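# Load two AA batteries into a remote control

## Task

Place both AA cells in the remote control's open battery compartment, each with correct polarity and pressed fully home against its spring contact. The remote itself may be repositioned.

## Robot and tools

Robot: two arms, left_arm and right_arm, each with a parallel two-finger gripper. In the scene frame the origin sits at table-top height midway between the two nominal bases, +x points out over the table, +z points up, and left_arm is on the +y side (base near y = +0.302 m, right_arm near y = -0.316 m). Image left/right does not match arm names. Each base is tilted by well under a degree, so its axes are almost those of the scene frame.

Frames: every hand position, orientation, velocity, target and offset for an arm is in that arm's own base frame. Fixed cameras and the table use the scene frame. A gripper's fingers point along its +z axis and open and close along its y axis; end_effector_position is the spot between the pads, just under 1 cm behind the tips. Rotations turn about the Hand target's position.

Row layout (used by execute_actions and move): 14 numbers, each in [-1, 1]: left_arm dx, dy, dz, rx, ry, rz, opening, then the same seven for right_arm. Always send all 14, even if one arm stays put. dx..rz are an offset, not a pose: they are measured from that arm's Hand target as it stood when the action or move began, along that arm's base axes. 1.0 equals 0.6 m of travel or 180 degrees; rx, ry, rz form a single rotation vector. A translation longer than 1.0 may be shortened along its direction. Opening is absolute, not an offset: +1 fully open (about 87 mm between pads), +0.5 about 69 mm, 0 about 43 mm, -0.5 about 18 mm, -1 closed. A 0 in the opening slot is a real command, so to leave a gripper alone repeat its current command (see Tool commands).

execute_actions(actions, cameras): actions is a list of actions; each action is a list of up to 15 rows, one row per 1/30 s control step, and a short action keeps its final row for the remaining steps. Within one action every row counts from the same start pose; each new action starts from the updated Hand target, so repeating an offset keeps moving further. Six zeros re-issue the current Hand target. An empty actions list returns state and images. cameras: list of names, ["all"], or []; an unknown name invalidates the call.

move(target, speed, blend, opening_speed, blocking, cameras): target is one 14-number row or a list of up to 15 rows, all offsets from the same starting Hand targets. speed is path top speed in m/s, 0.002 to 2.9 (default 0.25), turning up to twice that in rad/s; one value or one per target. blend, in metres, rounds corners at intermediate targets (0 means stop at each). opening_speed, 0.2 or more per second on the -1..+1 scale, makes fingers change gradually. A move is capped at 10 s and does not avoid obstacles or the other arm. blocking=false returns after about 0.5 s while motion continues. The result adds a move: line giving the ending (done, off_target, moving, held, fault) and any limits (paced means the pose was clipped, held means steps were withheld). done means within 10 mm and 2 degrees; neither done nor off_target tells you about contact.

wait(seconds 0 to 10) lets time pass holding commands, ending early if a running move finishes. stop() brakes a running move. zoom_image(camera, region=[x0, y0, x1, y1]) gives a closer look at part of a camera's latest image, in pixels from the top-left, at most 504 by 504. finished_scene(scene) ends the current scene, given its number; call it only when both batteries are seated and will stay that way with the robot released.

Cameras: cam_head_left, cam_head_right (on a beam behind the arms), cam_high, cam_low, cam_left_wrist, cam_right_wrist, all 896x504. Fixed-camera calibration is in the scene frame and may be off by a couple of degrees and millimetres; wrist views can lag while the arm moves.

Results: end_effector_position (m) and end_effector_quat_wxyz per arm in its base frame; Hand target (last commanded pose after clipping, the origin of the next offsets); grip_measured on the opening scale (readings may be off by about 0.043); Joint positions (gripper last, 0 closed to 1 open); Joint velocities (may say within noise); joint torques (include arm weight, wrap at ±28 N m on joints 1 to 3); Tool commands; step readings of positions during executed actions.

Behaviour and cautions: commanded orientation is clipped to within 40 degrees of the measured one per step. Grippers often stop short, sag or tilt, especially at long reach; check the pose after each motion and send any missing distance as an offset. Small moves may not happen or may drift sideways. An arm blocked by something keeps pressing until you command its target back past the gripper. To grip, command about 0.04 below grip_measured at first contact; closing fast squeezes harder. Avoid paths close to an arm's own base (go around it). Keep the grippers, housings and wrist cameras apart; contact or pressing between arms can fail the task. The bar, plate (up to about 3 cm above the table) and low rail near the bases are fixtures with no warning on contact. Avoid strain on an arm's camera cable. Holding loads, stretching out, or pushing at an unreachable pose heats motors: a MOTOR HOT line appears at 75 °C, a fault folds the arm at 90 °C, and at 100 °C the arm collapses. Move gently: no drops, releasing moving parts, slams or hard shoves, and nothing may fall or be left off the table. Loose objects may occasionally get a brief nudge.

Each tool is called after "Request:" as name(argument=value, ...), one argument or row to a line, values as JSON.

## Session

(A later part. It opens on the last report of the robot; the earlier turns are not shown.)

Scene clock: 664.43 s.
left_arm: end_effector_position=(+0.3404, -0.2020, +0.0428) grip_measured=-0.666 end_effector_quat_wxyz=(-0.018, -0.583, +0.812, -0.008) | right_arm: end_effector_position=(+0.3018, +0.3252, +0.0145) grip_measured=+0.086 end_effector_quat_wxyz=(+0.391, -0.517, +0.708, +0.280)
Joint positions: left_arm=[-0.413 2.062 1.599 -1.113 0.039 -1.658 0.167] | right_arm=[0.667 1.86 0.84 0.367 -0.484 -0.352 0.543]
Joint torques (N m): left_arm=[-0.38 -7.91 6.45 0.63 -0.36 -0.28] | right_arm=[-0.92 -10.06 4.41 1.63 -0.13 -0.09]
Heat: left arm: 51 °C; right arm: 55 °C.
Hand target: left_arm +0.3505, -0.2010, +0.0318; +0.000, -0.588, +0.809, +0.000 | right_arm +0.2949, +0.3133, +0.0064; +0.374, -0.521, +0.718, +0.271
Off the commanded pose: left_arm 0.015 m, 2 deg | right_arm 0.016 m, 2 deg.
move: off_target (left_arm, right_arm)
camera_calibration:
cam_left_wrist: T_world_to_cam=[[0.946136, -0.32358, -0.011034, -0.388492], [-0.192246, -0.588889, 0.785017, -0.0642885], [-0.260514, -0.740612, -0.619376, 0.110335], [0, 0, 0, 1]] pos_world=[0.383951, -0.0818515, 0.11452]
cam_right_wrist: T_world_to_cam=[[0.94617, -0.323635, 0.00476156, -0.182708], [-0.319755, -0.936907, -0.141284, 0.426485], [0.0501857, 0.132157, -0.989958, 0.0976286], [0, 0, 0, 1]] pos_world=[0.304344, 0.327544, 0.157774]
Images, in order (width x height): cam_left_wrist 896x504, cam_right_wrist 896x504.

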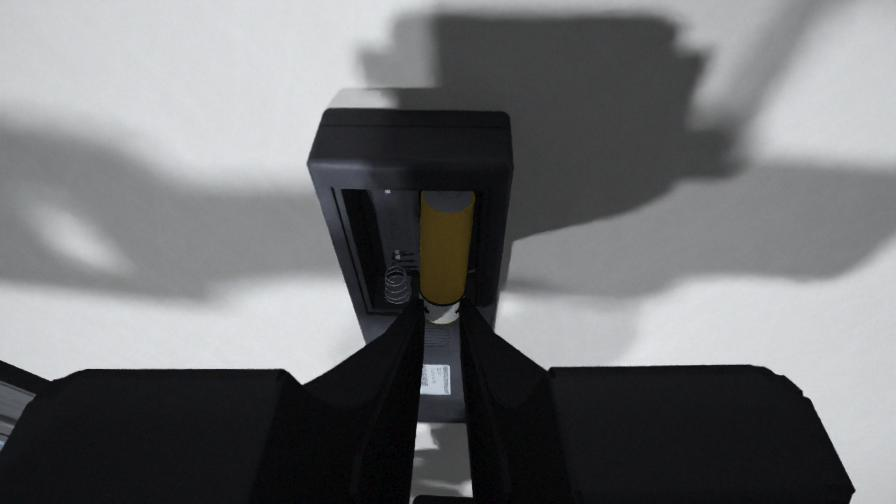

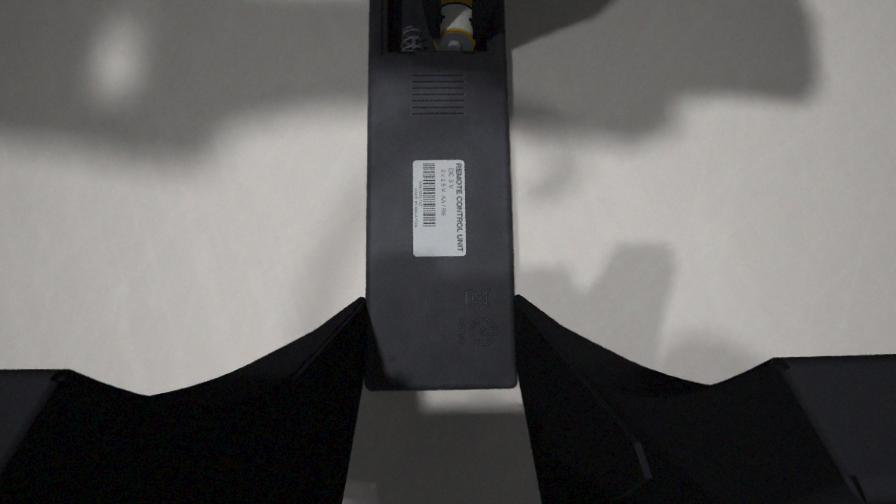

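Request:
execute_actions(
  actions=[],
  cameras=["cam_left_wrist", "cam_right_wrist"],
)

Scene clock: 678.93 s.
left_arm: end_effector_position=(+0.3404, -0.2020, +0.0428) grip_measured=-0.666 end_effector_quat_wxyz=(-0.018, -0.583, +0.812, -0.007) | right_arm: end_effector_position=(+0.3018, +0.3252, +0.0145) grip_measured=+0.086 end_effector_quat_wxyz=(+0.391, -0.517, +0.708, +0.280)
Joint positions: left_arm=[-0.413 2.062 1.599 -1.114 0.039 -1.659 0.167] | right_arm=[0.667 1.86 0.84 0.367 -0.484 -0.352 0.543]
Joint velocities: within noise
Joint torques (N m): left_arm=[-0.09 -7.97 6.41 0.59 -0.47 -0.26] | right_arm=[-0.94 -10.1 4.4 1.62 -0.13 -0.09]
Heat: left arm: 50 °C; right arm: 55 °C.
Hand target: left_arm +0.3505, -0.2010, +0.0317; +0.000, -0.588, +0.809, +0.000 | right_arm +0.2949, +0.3133, +0.0064; +0.374, -0.521, +0.718, +0.271
Tool commands: left_gripper/opening=-0.667 right_gripper/opening=+0.0
Off the commanded pose: left_arm 0.015 m, 2 deg | right_arm 0.016 m, 2 deg.
camera_calibration:
cam_left_wrist: T_world_to_cam=[[0.946264, -0.323195, -0.0113996, -0.388467], [-0.191741, -0.589076, 0.784999, -0.0644958], [-0.260423, -0.740631, -0.619392, 0.110301], [0, 0, 0, 1]] pos_world=[0.38395, -0.0818514, 0.11452]
cam_right_wrist: T_world_to_cam=[[0.94617, -0.323635, 0.00476156, -0.182708], [-0.319755, -0.936907, -0.141284, 0.426485], [0.0501857, 0.132157, -0.989958, 0.0976286], [0, 0, 0, 1]] pos_world=[0.304344, 0.327544, 0.157774]
Images, in order (width x height): cam_left_wrist 896x504, cam_right_wrist 896x504.

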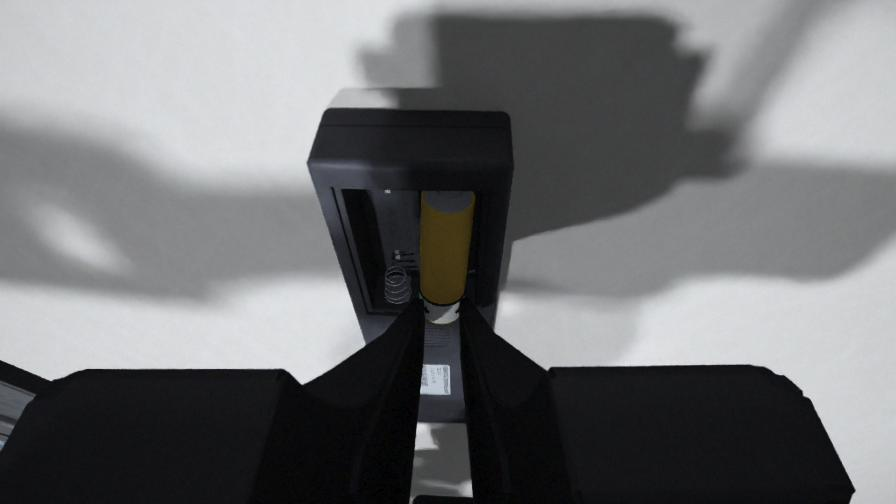

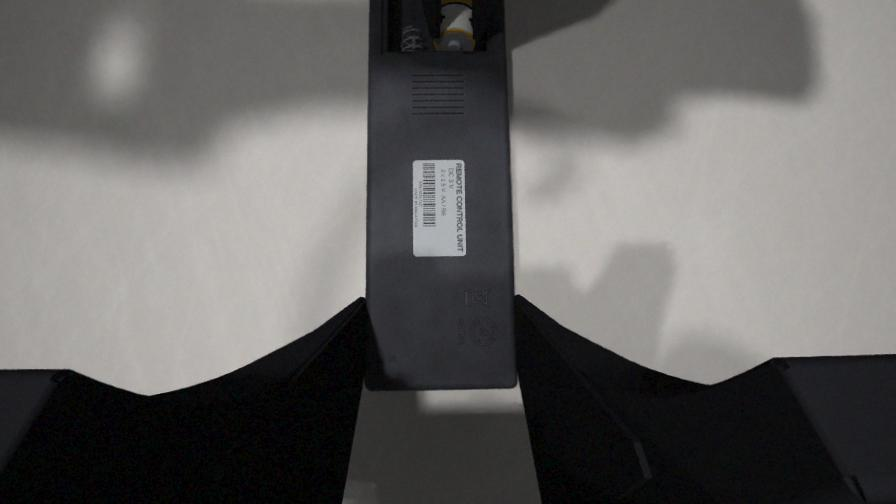

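Request:
zoom_image(
  camera="cam_left_wrist",
  region=[330, 160, 540, 340],
)

Request:
zoom_image(
  camera="cam_right_wrist",
  region=[340, 0, 540, 100],
)

Scaled by 2.400.

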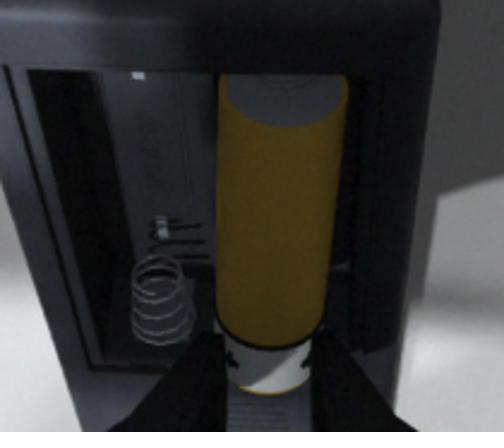

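Scaled by 2.520.

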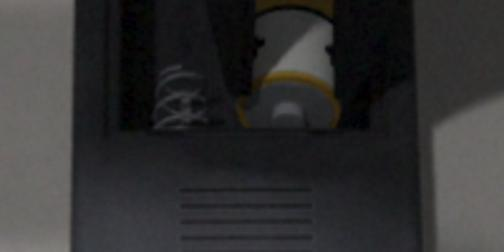

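Request:
move(
  target=[0.0158, -0.0052, 0, 0, 0, 0, -0.667, 0, 0, 0, 0, 0, 0, 0.0],
  speed=0.03,
)

Scene clock: 685.50 s.
left_arm: end_effector_position=(+0.3437, -0.2038, +0.0431) grip_measured=-0.666 end_effector_quat_wxyz=(-0.025, -0.583, +0.812, +0.002) | right_arm: end_effector_position=(+0.3029, +0.3241, +0.0145) grip_measured=+0.086 end_effector_quat_wxyz=(+0.391, -0.516, +0.709, +0.279)
Joint positions: left_arm=[-0.413 2.099 1.656 -1.157 0.041 -1.659 0.167] | right_arm=[0.663 1.86 0.84 0.367 -0.484 -0.352 0.543]
Joint torques (N m): left_arm=[0.02 -7.94 6.65 0.72 -0.42 -0.27] | right_arm=[-0.59 -10.09 4.4 1.63 -0.14 -0.08]
Heat: left arm: 49 °C; right arm: 55 °C.
Hand target: left_arm +0.3600, -0.2041, +0.0318; +0.000, -0.588, +0.809, +0.000 | right_arm +0.2948, +0.3133, +0.0064; +0.374, -0.521, +0.718, +0.272
Off the commanded pose: left_arm 0.020 m, 3 deg | right_arm 0.016 m, 2 deg.
move: off_target (left_arm, right_arm)

Request:
wait(
  seconds=0,
  cameras=["cam_left_wrist", "cam_right_wrist"],
)

Request:
zoom_image(
  camera="cam_right_wrist",
  region=[340, 0, 540, 100],
)

Request:
zoom_image(
  camera="cam_left_wrist",
  region=[330, 160, 540, 340],
)

Scene clock: 688.30 s.
left_arm: end_effector_position=(+0.3437, -0.2038, +0.0431) grip_measured=-0.666 end_effector_quat_wxyz=(-0.025, -0.583, +0.812, +0.002) | right_arm: end_effector_position=(+0.3029, +0.3241, +0.0145) grip_measured=+0.086 end_effector_quat_wxyz=(+0.391, -0.516, +0.709, +0.279)
Joint positions: left_arm=[-0.413 2.099 1.656 -1.157 0.041 -1.659 0.167] | right_arm=[0.663 1.86 0.84 0.367 -0.484 -0.352 0.543]
Joint torques (N m): left_arm=[-0.28 -8.14 6.63 0.72 -0.46 -0.22] | right_arm=[-0.61 -10.09 4.41 1.62 -0.14 -0.09]
Heat: left arm: 49 °C; right arm: 55 °C.
Hand target: left_arm +0.3600, -0.2041, +0.0318; +0.000, -0.588, +0.809, +0.000 | right_arm +0.2948, +0.3133, +0.0064; +0.374, -0.521, +0.718, +0.272
Tool commands: left_gripper/opening=-0.667 right_gripper/opening=+0.0
Off the commanded pose: left_arm 0.020 m, 3 deg | right_arm 0.016 m, 2 deg.
camera_calibration:
cam_left_wrist: T_world_to_cam=[[0.945751, -0.323027, -0.0347597, -0.390956], [-0.1744, -0.595029, 0.784554, -0.0723283], [-0.274115, -0.735931, -0.619085, 0.115614], [0, 0, 0, 1]] pos_world=[0.388824, -0.0842425, 0.114731]
cam_right_wrist: T_world_to_cam=[[0.945058, -0.326869, 0.00479864, -0.182687], [-0.322948, -0.935796, -0.141389, 0.426526], [0.0507062, 0.132071, -0.989942, 0.0975726], [0, 0, 0, 1]] pos_world=[0.305448, 0.32654, 0.157774]
Images, in order (width x height): cam_left_wrist 896x504, cam_right_wrist 896x504.

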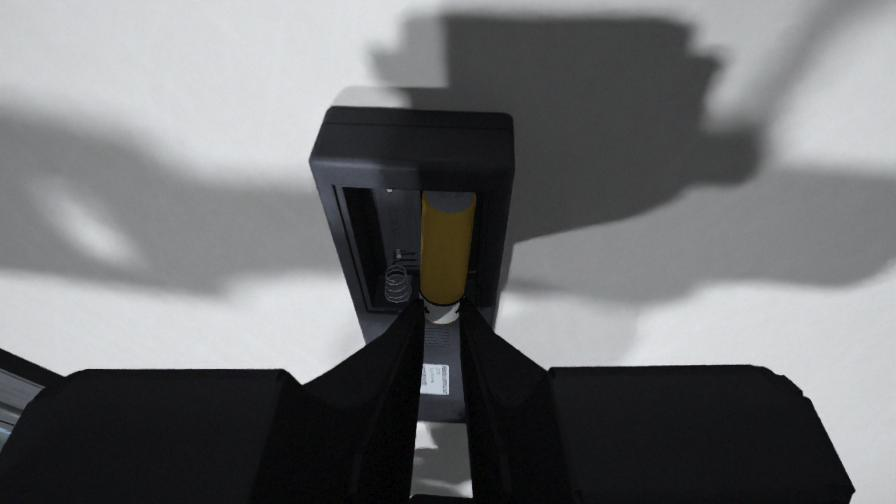

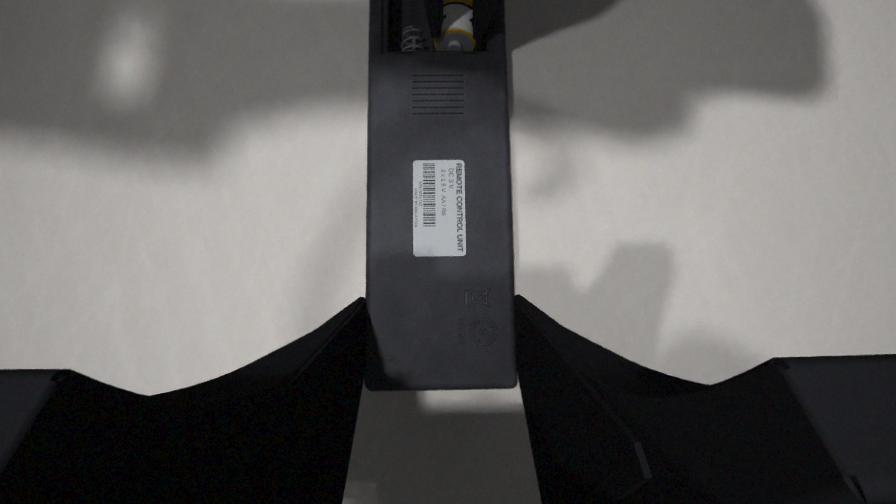

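Scaled by 2.520.

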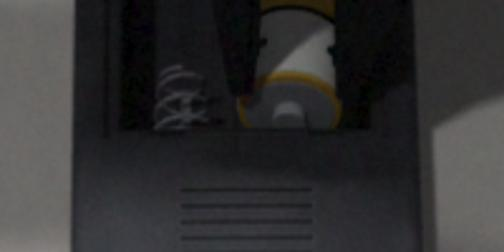

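Scaled by 2.400.

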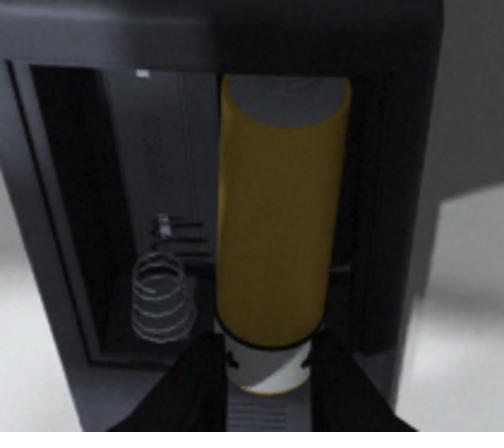

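Request:
move(
  target=[0.0, 0.0, -0.025, 0, 0, 0, -0.667, 0, 0, 0, 0, 0, 0, 0.0],
  speed=0.03,
)

Request:
wait(
  seconds=0,
  cameras=["cam_right_wrist"],
)

Request:
zoom_image(
  camera="cam_right_wrist",
  region=[340, 0, 540, 100],
)

Scene clock: 695.57 s.
left_arm: end_effector_position=(+0.3437, -0.2040, +0.0422) grip_measured=-0.666 end_effector_quat_wxyz=(-0.025, -0.583, +0.812, +0.002) | right_arm: end_effector_position=(+0.3029, +0.3241, +0.0145) grip_measured=+0.086 end_effector_quat_wxyz=(+0.391, -0.516, +0.709, +0.279)
Joint positions: left_arm=[-0.413 2.101 1.655 -1.155 0.042 -1.659 0.167] | right_arm=[0.663 1.86 0.84 0.367 -0.483 -0.352 0.543]
Joint torques (N m): left_arm=[-0.12 -6.82 4.01 1.17 -0.44 -0.2] | right_arm=[-0.61 -10.07 4.42 1.62 -0.15 -0.09]
Heat: left arm: 48 °C; right arm: 55 °C.
Hand target: left_arm +0.3599, -0.2041, +0.0167; +0.000, -0.588, +0.809, +0.000 | right_arm +0.2949, +0.3133, +0.0064; +0.374, -0.521, +0.718, +0.271
Off the commanded pose: left_arm 0.030 m, 3 deg | right_arm 0.016 m, 2 deg.
move: off_target (left_arm, right_arm)

Scene clock: 695.57 s.
left_arm: end_effector_position=(+0.3437, -0.2040, +0.0422) grip_measured=-0.666 end_effector_quat_wxyz=(-0.025, -0.583, +0.812, +0.002) | right_arm: end_effector_position=(+0.3029, +0.3241, +0.0145) grip_measured=+0.086 end_effector_quat_wxyz=(+0.391, -0.516, +0.709, +0.279)
Joint positions: left_arm=[-0.413 2.101 1.655 -1.155 0.042 -1.659 0.167] | right_arm=[0.663 1.86 0.84 0.367 -0.483 -0.352 0.543]
Joint torques (N m): left_arm=[-0.12 -6.82 4.01 1.17 -0.44 -0.2] | right_arm=[-0.61 -10.07 4.42 1.62 -0.15 -0.09]
Heat: left arm: 48 °C; right arm: 55 °C.
Hand target: left_arm +0.3599, -0.2041, +0.0167; +0.000, -0.588, +0.809, +0.000 | right_arm +0.2949, +0.3133, +0.0064; +0.374, -0.521, +0.718, +0.271
Tool commands: left_gripper/opening=-0.667 right_gripper/opening=+0.0
Off the commanded pose: left_arm 0.030 m, 3 deg | right_arm 0.016 m, 2 deg.
camera_calibration:
cam_right_wrist: T_world_to_cam=[[0.944978, -0.327096, 0.00492697, -0.18261], [-0.323163, -0.935744, -0.141238, 0.426551], [0.0508088, 0.131875, -0.989963, 0.0976086], [0, 0, 0, 1]] pos_world=[0.305448, 0.326539, 0.157774]
Images, in order (width x height): cam_right_wrist 896x504.

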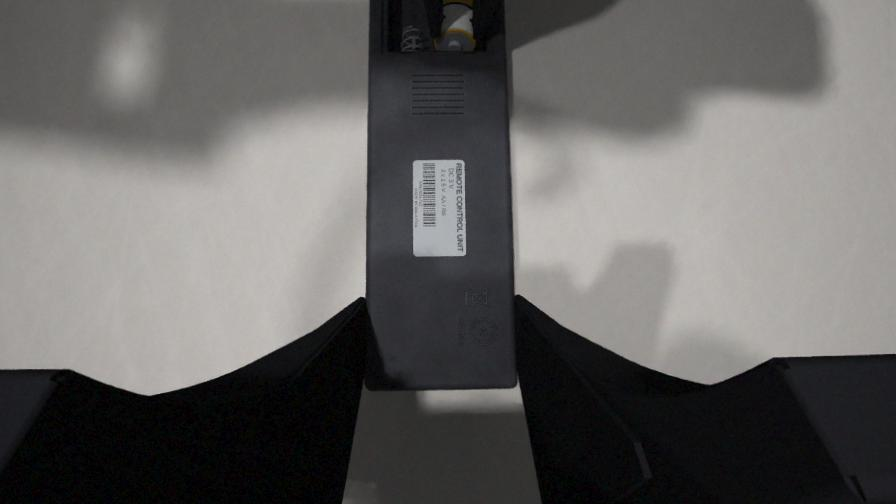

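Scaled by 2.520.

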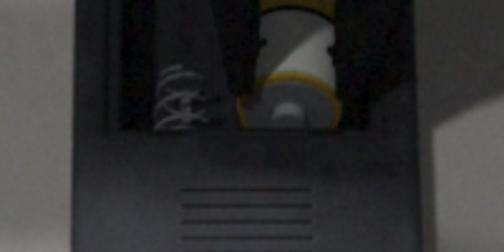

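Request:
move(
  target=[0.0158, -0.0052, 0, 0, 0, 0, -0.667, 0, 0, 0, 0, 0, 0, 0.0],
  speed=0.03,
)

Request:
wait(
  seconds=0,
  cameras=["cam_right_wrist", "cam_left_wrist"],
)

Request:
zoom_image(
  camera="cam_right_wrist",
  region=[340, 0, 540, 100],
)

Scene clock: 698.63 s.
left_arm: end_effector_position=(+0.3470, -0.2060, +0.0393) grip_measured=-0.665 end_effector_quat_wxyz=(-0.030, -0.582, +0.813, +0.006) | right_arm: end_effector_position=(+0.3038, +0.3230, +0.0143) grip_measured=+0.086 end_effector_quat_wxyz=(+0.391, -0.513, +0.712, +0.278)
Joint positions: left_arm=[-0.413 2.13 1.687 -1.169 0.045 -1.656 0.167] | right_arm=[0.66 1.86 0.84 0.366 -0.482 -0.347 0.543]
Joint torques (N m): left_arm=[0.31 -6.65 5.72 1.02 -0.44 -0.23] | right_arm=[-0.36 -10.09 4.38 1.63 -0.16 -0.14]
Heat: left arm: 48 °C; right arm: 55 °C.
Hand target: left_arm +0.3695, -0.2072, +0.0167; +0.000, -0.588, +0.809, +0.000 | right_arm +0.2950, +0.3132, +0.0064; +0.374, -0.521, +0.718, +0.271
Off the commanded pose: left_arm 0.032 m, 4 deg | right_arm 0.015 m, 2 deg.
move: off_target (left_arm, right_arm)

Scene clock: 698.63 s.
left_arm: end_effector_position=(+0.3470, -0.2060, +0.0393) grip_measured=-0.665 end_effector_quat_wxyz=(-0.030, -0.582, +0.813, +0.006) | right_arm: end_effector_position=(+0.3038, +0.3230, +0.0143) grip_measured=+0.086 end_effector_quat_wxyz=(+0.391, -0.513, +0.712, +0.278)
Joint positions: left_arm=[-0.413 2.13 1.687 -1.169 0.045 -1.656 0.167] | right_arm=[0.66 1.86 0.84 0.366 -0.482 -0.347 0.543]
Joint torques (N m): left_arm=[0.31 -6.65 5.72 1.02 -0.44 -0.23] | right_arm=[-0.36 -10.09 4.38 1.63 -0.16 -0.14]
Heat: left arm: 48 °C; right arm: 55 °C.
Hand target: left_arm +0.3695, -0.2072, +0.0167; +0.000, -0.588, +0.809, +0.000 | right_arm +0.2950, +0.3132, +0.0064; +0.374, -0.521, +0.718, +0.271
Tool commands: left_gripper/opening=-0.667 right_gripper/opening=+0.0
Off the commanded pose: left_arm 0.032 m, 4 deg | right_arm 0.015 m, 2 deg.
camera_calibration:
cam_left_wrist: T_world_to_cam=[[0.944305, -0.325734, -0.0467408, -0.394462], [-0.16648, -0.595411, 0.785983, -0.0729868], [-0.283851, -0.734427, -0.616478, 0.116154], [0, 0, 0, 1]] pos_world=[0.393312, -0.0866404, 0.110535]
cam_right_wrist: T_world_to_cam=[[0.942846, -0.333227, 0.00133617, -0.181176], [-0.329762, -0.933603, -0.140155, 0.427129], [0.0479508, 0.131704, -0.990129, 0.0984348], [0, 0, 0, 1]] pos_world=[0.306952, 0.325431, 0.157569]
Images, in order (width x height): cam_left_wrist 896x504, cam_right_wrist 896x504.

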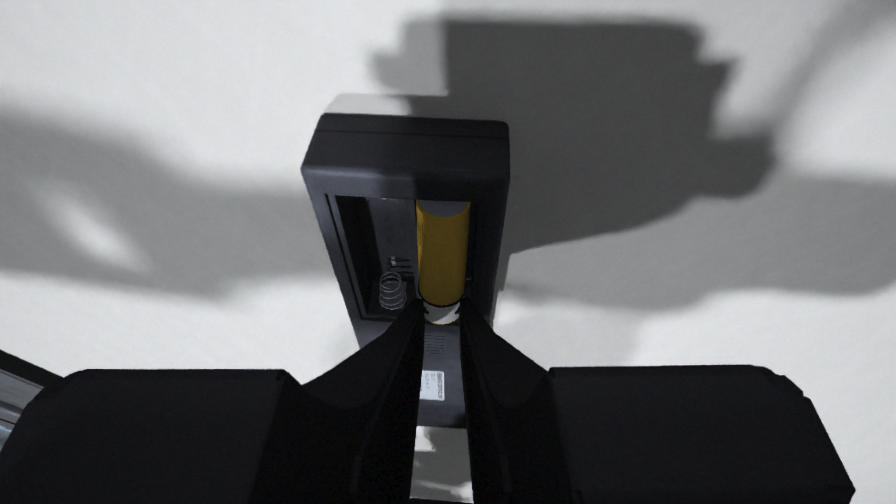

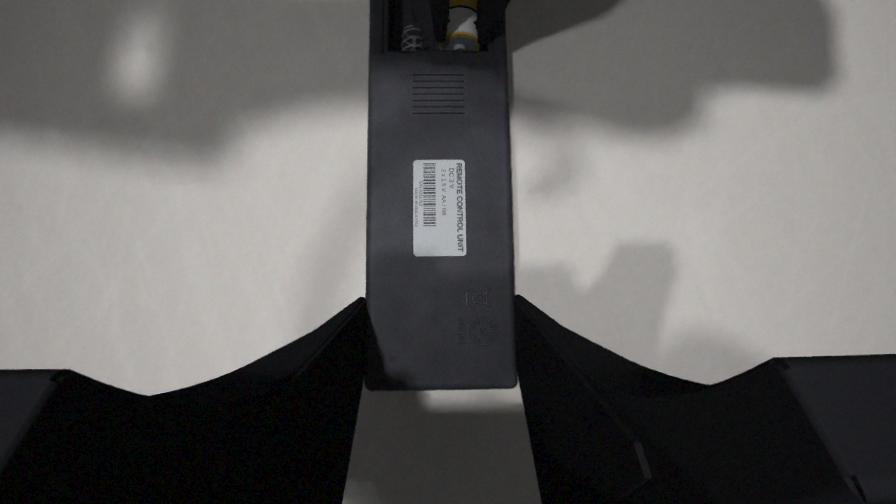

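Scaled by 2.520.

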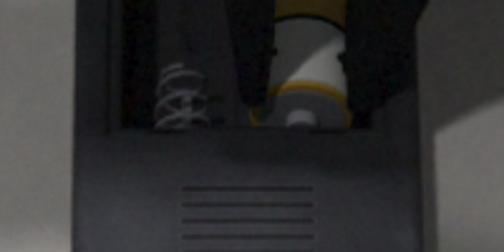

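Request:
move(
  target=[0.01, -0.0033, -0.01, 0, 0, 0, -0.667, 0, 0, 0, 0, 0, 0, 0.0],
  speed=0.03,
)

Request:
wait(
  seconds=0,
  cameras=["cam_right_wrist", "cam_left_wrist"],
)

Request:
zoom_image(
  camera="cam_right_wrist",
  region=[340, 0, 540, 100],
)

Scene clock: 701.73 s.
left_arm: end_effector_position=(+0.3474, -0.2062, +0.0389) grip_measured=-0.665 end_effector_quat_wxyz=(-0.034, -0.580, +0.814, +0.013) | right_arm: end_effector_position=(+0.3038, +0.3230, +0.0143) grip_measured=+0.086 end_effector_quat_wxyz=(+0.391, -0.513, +0.712, +0.278)
Joint positions: left_arm=[-0.413 2.148 1.714 -1.193 0.045 -1.65 0.167] | right_arm=[0.66 1.86 0.84 0.366 -0.482 -0.347 0.543]
Joint torques (N m): left_arm=[0.25 -5.85 5.34 1.27 -0.5 -0.3] | right_arm=[-0.34 -10.09 4.38 1.63 -0.16 -0.14]
Heat: left arm: 48 °C; right arm: 55 °C.
Hand target: left_arm +0.3754, -0.2092, +0.0107; +0.000, -0.588, +0.809, +0.000 | right_arm +0.2950, +0.3132, +0.0064; +0.374, -0.521, +0.718, +0.271
Off the commanded pose: left_arm 0.040 m, 4 deg | right_arm 0.015 m, 2 deg.
move: off_target (left_arm, right_arm)

Scene clock: 701.73 s.
left_arm: end_effector_position=(+0.3474, -0.2062, +0.0389) grip_measured=-0.665 end_effector_quat_wxyz=(-0.034, -0.580, +0.814, +0.013) | right_arm: end_effector_position=(+0.3038, +0.3230, +0.0143) grip_measured=+0.086 end_effector_quat_wxyz=(+0.391, -0.513, +0.712, +0.278)
Joint positions: left_arm=[-0.413 2.148 1.714 -1.193 0.045 -1.65 0.167] | right_arm=[0.66 1.86 0.84 0.366 -0.482 -0.347 0.543]
Joint torques (N m): left_arm=[0.25 -5.85 5.34 1.27 -0.5 -0.3] | right_arm=[-0.34 -10.09 4.38 1.63 -0.16 -0.14]
Heat: left arm: 48 °C; right arm: 55 °C.
Hand target: left_arm +0.3754, -0.2092, +0.0107; +0.000, -0.588, +0.809, +0.000 | right_arm +0.2950, +0.3132, +0.0064; +0.374, -0.521, +0.718, +0.271
Tool commands: left_gripper/opening=-0.667 right_gripper/opening=+0.0
Off the commanded pose: left_arm 0.040 m, 4 deg | right_arm 0.015 m, 2 deg.
camera_calibration:
cam_left_wrist: T_world_to_cam=[[0.941783, -0.330448, -0.0620375, -0.394439], [-0.158565, -0.599234, 0.784714, -0.0761266], [-0.296482, -0.729193, -0.616746, 0.121404], [0, 0, 0, 1]] pos_world=[0.395399, -0.0874319, 0.110143]
cam_right_wrist: T_world_to_cam=[[0.942846, -0.333227, 0.00133617, -0.181176], [-0.329762, -0.933603, -0.140155, 0.427129], [0.0479508, 0.131704, -0.990129, 0.0984348], [0, 0, 0, 1]] pos_world=[0.306952, 0.325431, 0.157569]
Images, in order (width x height): cam_left_wrist 896x504, cam_right_wrist 896x504.

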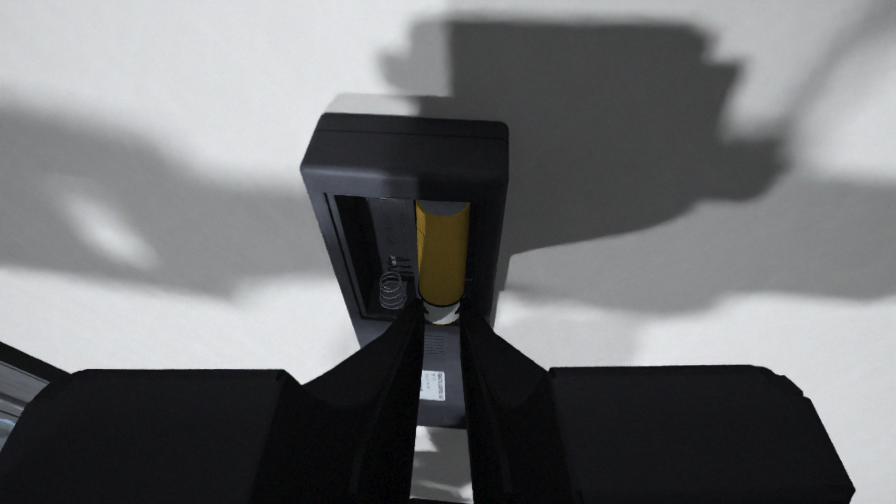

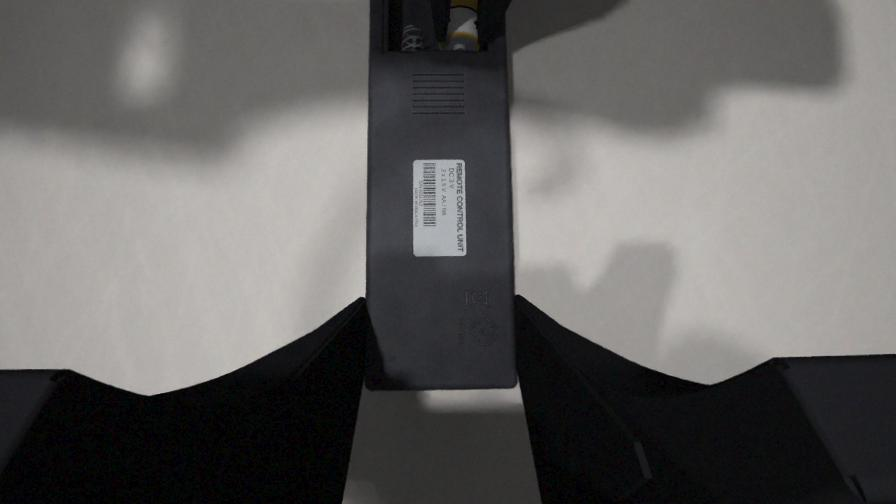

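Scaled by 2.520.

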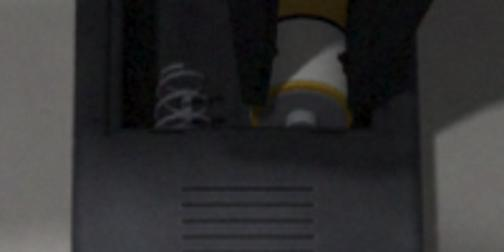

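Request:
move(
  target=[
    [-0.04, 0.004, 0.047, 0, 0, 0, -0.667, 0, 0, 0, 0, 0, 0, 0.0],
    [-0.04, 0.004, 0.080, 0, 0, 0, -0.875, 0, 0, 0, 0, 0, 0, 0.0],
  ],
  speed=0.05,
)

Request:
wait(
  seconds=0,
  cameras=["cam_right_wrist", "cam_left_wrist"],
)

Request:
zoom_image(
  camera="cam_right_wrist",
  region=[340, 0, 540, 100],
)

Request:
zoom_image(
  camera="cam_left_wrist",
  region=[330, 160, 540, 340],
)

Scene clock: 714.20 s.
left_arm: end_effector_position=(+0.3463, -0.2046, +0.0448) grip_measured=-0.874 end_effector_quat_wxyz=(-0.015, -0.587, +0.810, +0.013) | right_arm: end_effector_position=(+0.3040, +0.3230, +0.0143) grip_measured=+0.086 end_effector_quat_wxyz=(+0.392, -0.514, +0.711, +0.278)
Joint positions: left_arm=[-0.425 2.115 1.693 -1.186 0.013 -1.678 0.063] | right_arm=[0.66 1.86 0.84 0.366 -0.482 -0.351 0.543]
Joint torques (N m): left_arm=[-0.42 -14.04 7.1 0.16 -0.11 -0.19] | right_arm=[-0.35 -10.1 4.38 1.63 -0.16 -0.1]
Heat: left arm: 48 °C; right arm: 56 °C.
Hand target: left_arm +0.3514, -0.2068, +0.0586; +0.000, -0.588, +0.809, +0.000 | right_arm +0.2950, +0.3132, +0.0064; +0.374, -0.521, +0.718, +0.271
Off the commanded pose: left_arm 0.015 m, 2 deg | right_arm 0.015 m, 2 deg.
move: off_target (left_arm, right_arm); target 2's new opening was sent with left_arm's hand 0.015 m and 2 deg from that target

Scene clock: 714.20 s.
left_arm: end_effector_position=(+0.3463, -0.2046, +0.0448) grip_measured=-0.874 end_effector_quat_wxyz=(-0.015, -0.587, +0.810, +0.013) | right_arm: end_effector_position=(+0.3040, +0.3230, +0.0143) grip_measured=+0.086 end_effector_quat_wxyz=(+0.392, -0.514, +0.711, +0.278)
Joint positions: left_arm=[-0.425 2.115 1.693 -1.186 0.013 -1.678 0.063] | right_arm=[0.66 1.86 0.84 0.366 -0.482 -0.351 0.543]
Joint torques (N m): left_arm=[-0.42 -14.04 7.1 0.16 -0.11 -0.19] | right_arm=[-0.35 -10.1 4.38 1.63 -0.16 -0.1]
Heat: left arm: 48 °C; right arm: 56 °C.
Hand target: left_arm +0.3514, -0.2068, +0.0586; +0.000, -0.588, +0.809, +0.000 | right_arm +0.2950, +0.3132, +0.0064; +0.374, -0.521, +0.718, +0.271
Tool commands: left_gripper/opening=-0.875 right_gripper/opening=+0.0
Off the commanded pose: left_arm 0.015 m, 2 deg | right_arm 0.015 m, 2 deg.
camera_calibration:
cam_left_wrist: T_world_to_cam=[[0.948245, -0.314838, -0.0413409, -0.39249], [-0.172179, -0.619179, 0.766141, -0.0785208], [-0.266808, -0.719371, -0.641342, 0.118685], [0, 0, 0, 1]] pos_world=[0.390323, -0.0868104, 0.12005]
cam_right_wrist: T_world_to_cam=[[0.943598, -0.331057, 0.00484214, -0.182256], [-0.327152, -0.934517, -0.140179, 0.426594], [0.0509324, 0.130689, -0.990114, 0.0978575], [0, 0, 0, 1]] pos_world=[0.306553, 0.325533, 0.157572]
Images, in order (width x height): cam_left_wrist 896x504, cam_right_wrist 896x504.

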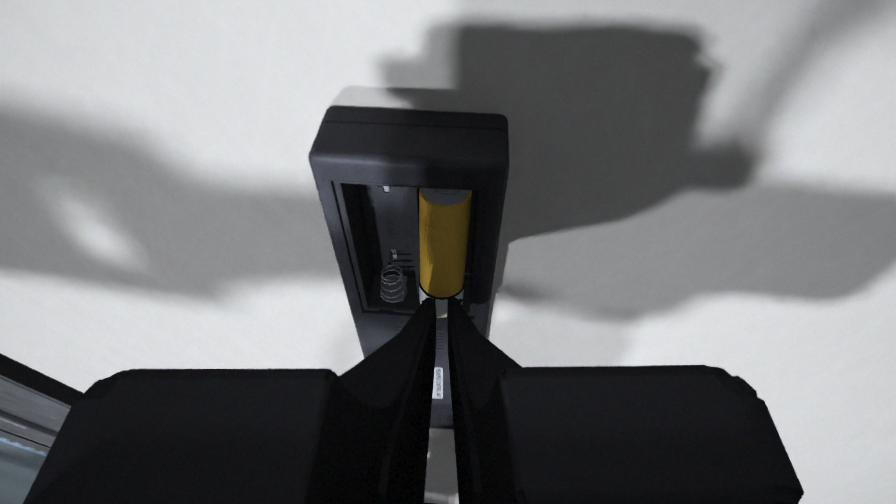

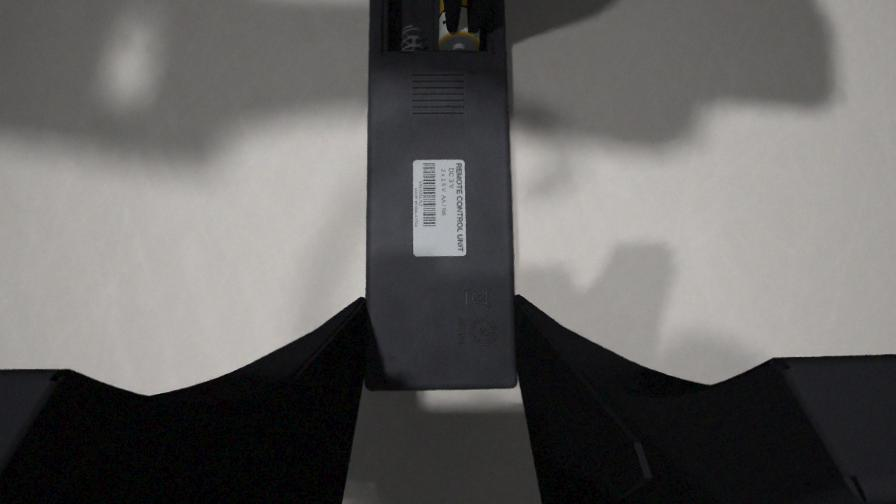

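Scaled by 2.520.

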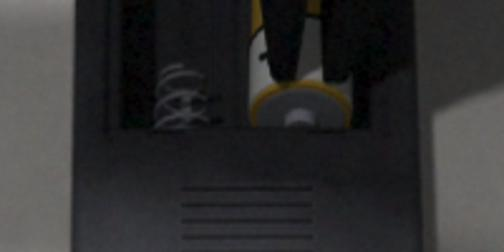

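Scaled by 2.400.

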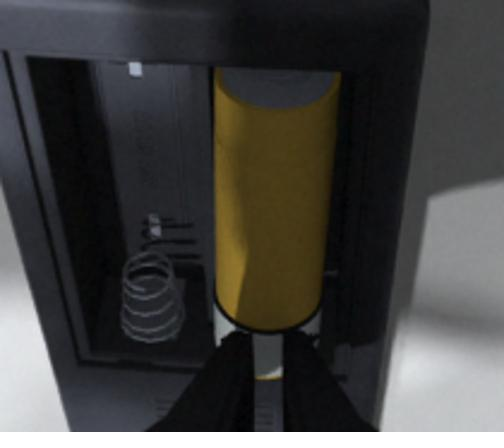

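Request:
move(
  target=[-0.002, 0.0005, -0.056, 0, 0, 0, -0.875, 0, 0, 0, 0, 0, 0, 0.0],
  speed=0.04,
)

Request:
wait(
  seconds=0,
  cameras=["cam_right_wrist", "cam_left_wrist"],
)

Request:
zoom_image(
  camera="cam_right_wrist",
  region=[340, 0, 540, 100],
)

Request:
zoom_image(
  camera="cam_left_wrist",
  region=[330, 160, 540, 340],
)

Scene clock: 721.33 s.
left_arm: end_effector_position=(+0.3448, -0.2059, +0.0424) grip_measured=-0.874 end_effector_quat_wxyz=(-0.013, -0.587, +0.810, +0.000) | right_arm: end_effector_position=(+0.3040, +0.3230, +0.0143) grip_measured=+0.086 end_effector_quat_wxyz=(+0.392, -0.514, +0.711, +0.278)
Joint positions: left_arm=[-0.425 2.089 1.642 -1.136 0.023 -1.678 0.063] | right_arm=[0.66 1.86 0.84 0.366 -0.482 -0.351 0.543]
Joint torques (N m): left_arm=[-0.31 -9.35 2.95 0.89 -0.28 -0.14] | right_arm=[-0.32 -10.09 4.4 1.63 -0.16 -0.1]
Heat: left arm: 51 °C; right arm: 56 °C.
Hand target: left_arm +0.3502, -0.2065, +0.0251; +0.000, -0.588, +0.809, +0.000 | right_arm +0.2950, +0.3132, +0.0064; +0.374, -0.521, +0.718, +0.271
Off the commanded pose: left_arm 0.018 m, 2 deg | right_arm 0.015 m, 2 deg.
move: off_target (left_arm, right_arm)

Scene clock: 721.33 s.
left_arm: end_effector_position=(+0.3448, -0.2059, +0.0424) grip_measured=-0.874 end_effector_quat_wxyz=(-0.013, -0.587, +0.810, +0.000) | right_arm: end_effector_position=(+0.3040, +0.3230, +0.0143) grip_measured=+0.086 end_effector_quat_wxyz=(+0.392, -0.514, +0.711, +0.278)
Joint positions: left_arm=[-0.425 2.089 1.642 -1.136 0.023 -1.678 0.063] | right_arm=[0.66 1.86 0.84 0.366 -0.482 -0.351 0.543]
Joint torques (N m): left_arm=[-0.31 -9.35 2.95 0.89 -0.28 -0.14] | right_arm=[-0.32 -10.09 4.4 1.63 -0.16 -0.1]
Heat: left arm: 51 °C; right arm: 56 °C.
Hand target: left_arm +0.3502, -0.2065, +0.0251; +0.000, -0.588, +0.809, +0.000 | right_arm +0.2950, +0.3132, +0.0064; +0.374, -0.521, +0.718, +0.271
Tool commands: left_gripper/opening=-0.875 right_gripper/opening=+0.0
Off the commanded pose: left_arm 0.018 m, 2 deg | right_arm 0.015 m, 2 deg.
camera_calibration:
cam_left_wrist: T_world_to_cam=[[0.948877, -0.315165, -0.0174093, -0.392917], [-0.186494, -0.604274, 0.774644, -0.0701323], [-0.25466, -0.731795, -0.632158, 0.108746], [0, 0, 0, 1]] pos_world=[0.387444, -0.0866329, 0.116232]
cam_right_wrist: T_world_to_cam=[[0.943598, -0.331057, 0.00484214, -0.182256], [-0.327152, -0.934517, -0.140179, 0.426594], [0.0509324, 0.130689, -0.990114, 0.0978575], [0, 0, 0, 1]] pos_world=[0.306553, 0.325533, 0.157572]
Images, in order (width x height): cam_left_wrist 896x504, cam_right_wrist 896x504.

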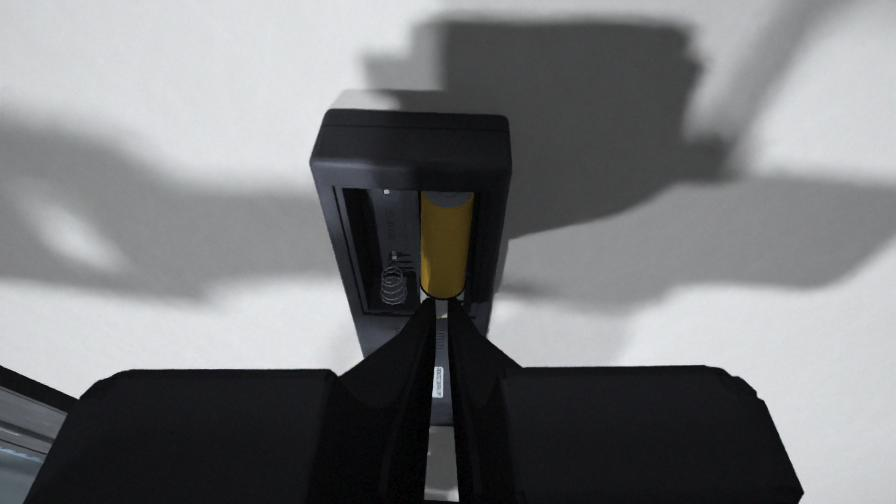

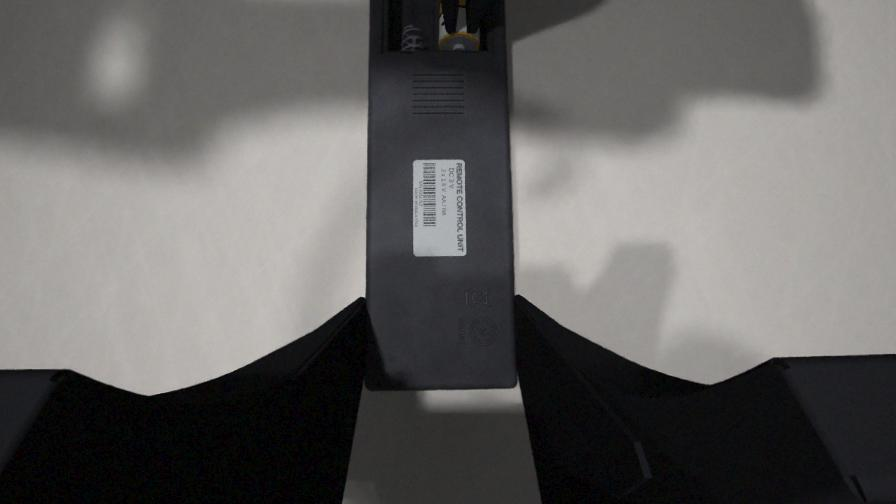

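Scaled by 2.520.

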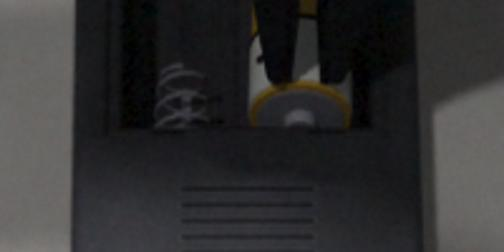

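Scaled by 2.400.

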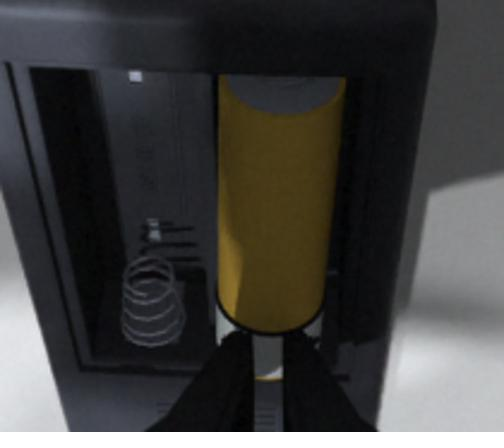

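Request:
move(
  target=[0.0104, 0.0317, -0.0133, 0, 0, 0, -0.875, 0, 0, 0, 0, 0, 0, 0.0],
  speed=0.03,
)

Request:
wait(
  seconds=0,
  cameras=["cam_right_wrist", "cam_left_wrist"],
)

Request:
zoom_image(
  camera="cam_right_wrist",
  region=[340, 0, 540, 100],
)

Request:
zoom_image(
  camera="cam_left_wrist",
  region=[330, 160, 540, 340],
)

Scene clock: 725.77 s.
left_arm: end_effector_position=(+0.3462, -0.2033, +0.0413) grip_measured=-0.874 end_effector_quat_wxyz=(-0.033, -0.581, +0.813, -0.020) | right_arm: end_effector_position=(+0.3039, +0.3230, +0.0143) grip_measured=+0.086 end_effector_quat_wxyz=(+0.391, -0.514, +0.711, +0.278)
Joint positions: left_arm=[-0.394 2.082 1.616 -1.104 0.077 -1.634 0.063] | right_arm=[0.66 1.86 0.84 0.366 -0.482 -0.351 0.543]
Joint torques (N m): left_arm=[1.37 -8.57 2.7 0.89 -0.78 -0.09] | right_arm=[-0.36 -10.1 4.41 1.63 -0.16 -0.11]
Heat: left arm: 51 °C; right arm: 56 °C.
Hand target: left_arm +0.3564, -0.1875, +0.0170; +0.000, -0.588, +0.809, +0.000 | right_arm +0.2950, +0.3132, +0.0064; +0.374, -0.521, +0.718, +0.271
Off the commanded pose: left_arm 0.031 m, 5 deg | right_arm 0.015 m, 2 deg.
move: off_target (left_arm, right_arm)

Scene clock: 725.77 s.
left_arm: end_effector_position=(+0.3462, -0.2033, +0.0413) grip_measured=-0.874 end_effector_quat_wxyz=(-0.033, -0.581, +0.813, -0.020) | right_arm: end_effector_position=(+0.3039, +0.3230, +0.0143) grip_measured=+0.086 end_effector_quat_wxyz=(+0.391, -0.514, +0.711, +0.278)
Joint positions: left_arm=[-0.394 2.082 1.616 -1.104 0.077 -1.634 0.063] | right_arm=[0.66 1.86 0.84 0.366 -0.482 -0.351 0.543]
Joint torques (N m): left_arm=[1.37 -8.57 2.7 0.89 -0.78 -0.09] | right_arm=[-0.36 -10.1 4.41 1.63 -0.16 -0.11]
Heat: left arm: 51 °C; right arm: 56 °C.
Hand target: left_arm +0.3564, -0.1875, +0.0170; +0.000, -0.588, +0.809, +0.000 | right_arm +0.2950, +0.3132, +0.0064; +0.374, -0.521, +0.718, +0.271
Tool commands: left_gripper/opening=-0.875 right_gripper/opening=+0.0
Off the commanded pose: left_arm 0.031 m, 5 deg | right_arm 0.015 m, 2 deg.
camera_calibration:
cam_left_wrist: T_world_to_cam=[[0.944623, -0.328083, -0.00699303, -0.395046], [-0.187886, -0.558191, 0.808159, -0.0590071], [-0.269047, -0.762092, -0.588923, 0.107271], [0, 0, 0, 1]] pos_world=[0.390943, -0.080795, 0.108099]
cam_right_wrist: T_world_to_cam=[[0.943453, -0.33148, 0.00414261, -0.182058], [-0.327663, -0.934338, -0.140176, 0.426724], [0.0503361, 0.130892, -0.990118, 0.0979692], [0, 0, 0, 1]] pos_world=[0.306653, 0.325532, 0.157572]
Images, in order (width x height): cam_left_wrist 896x504, cam_right_wrist 896x504.

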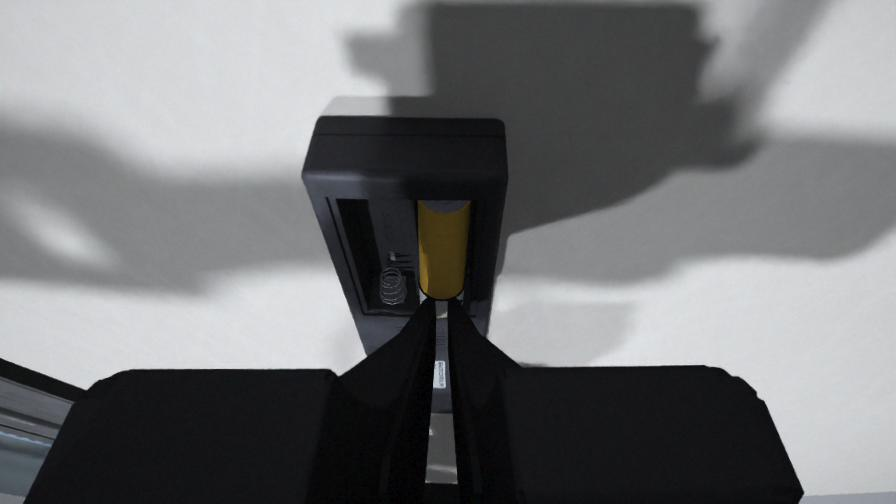

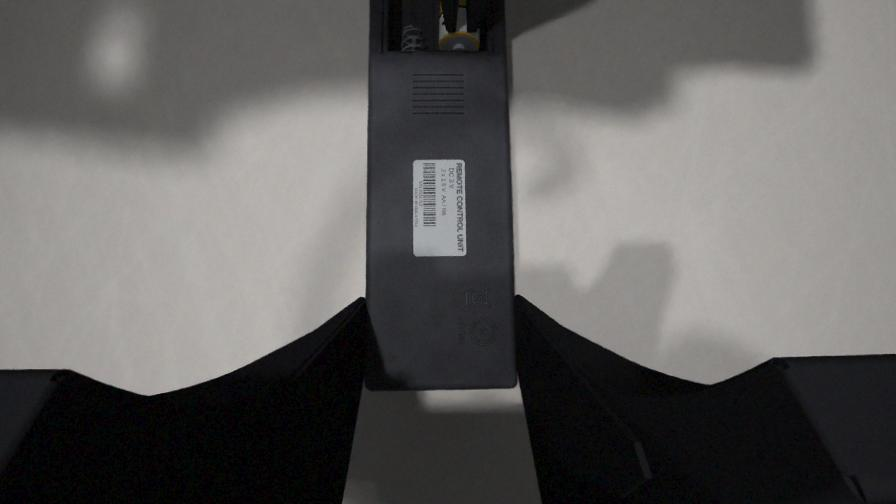

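Scaled by 2.520.

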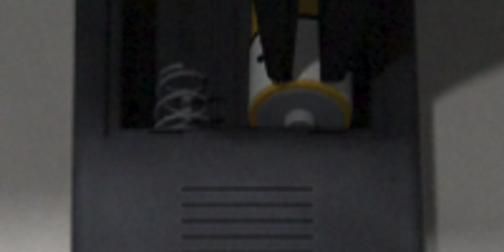

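Scaled by 2.400.

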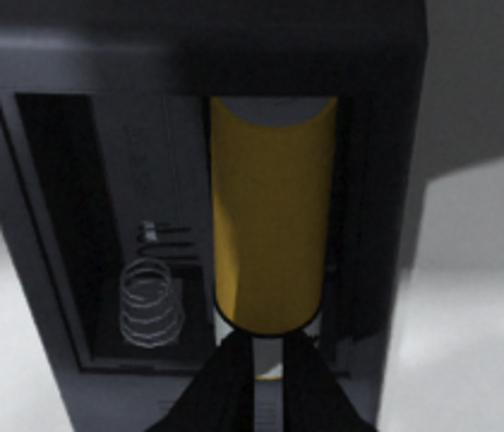

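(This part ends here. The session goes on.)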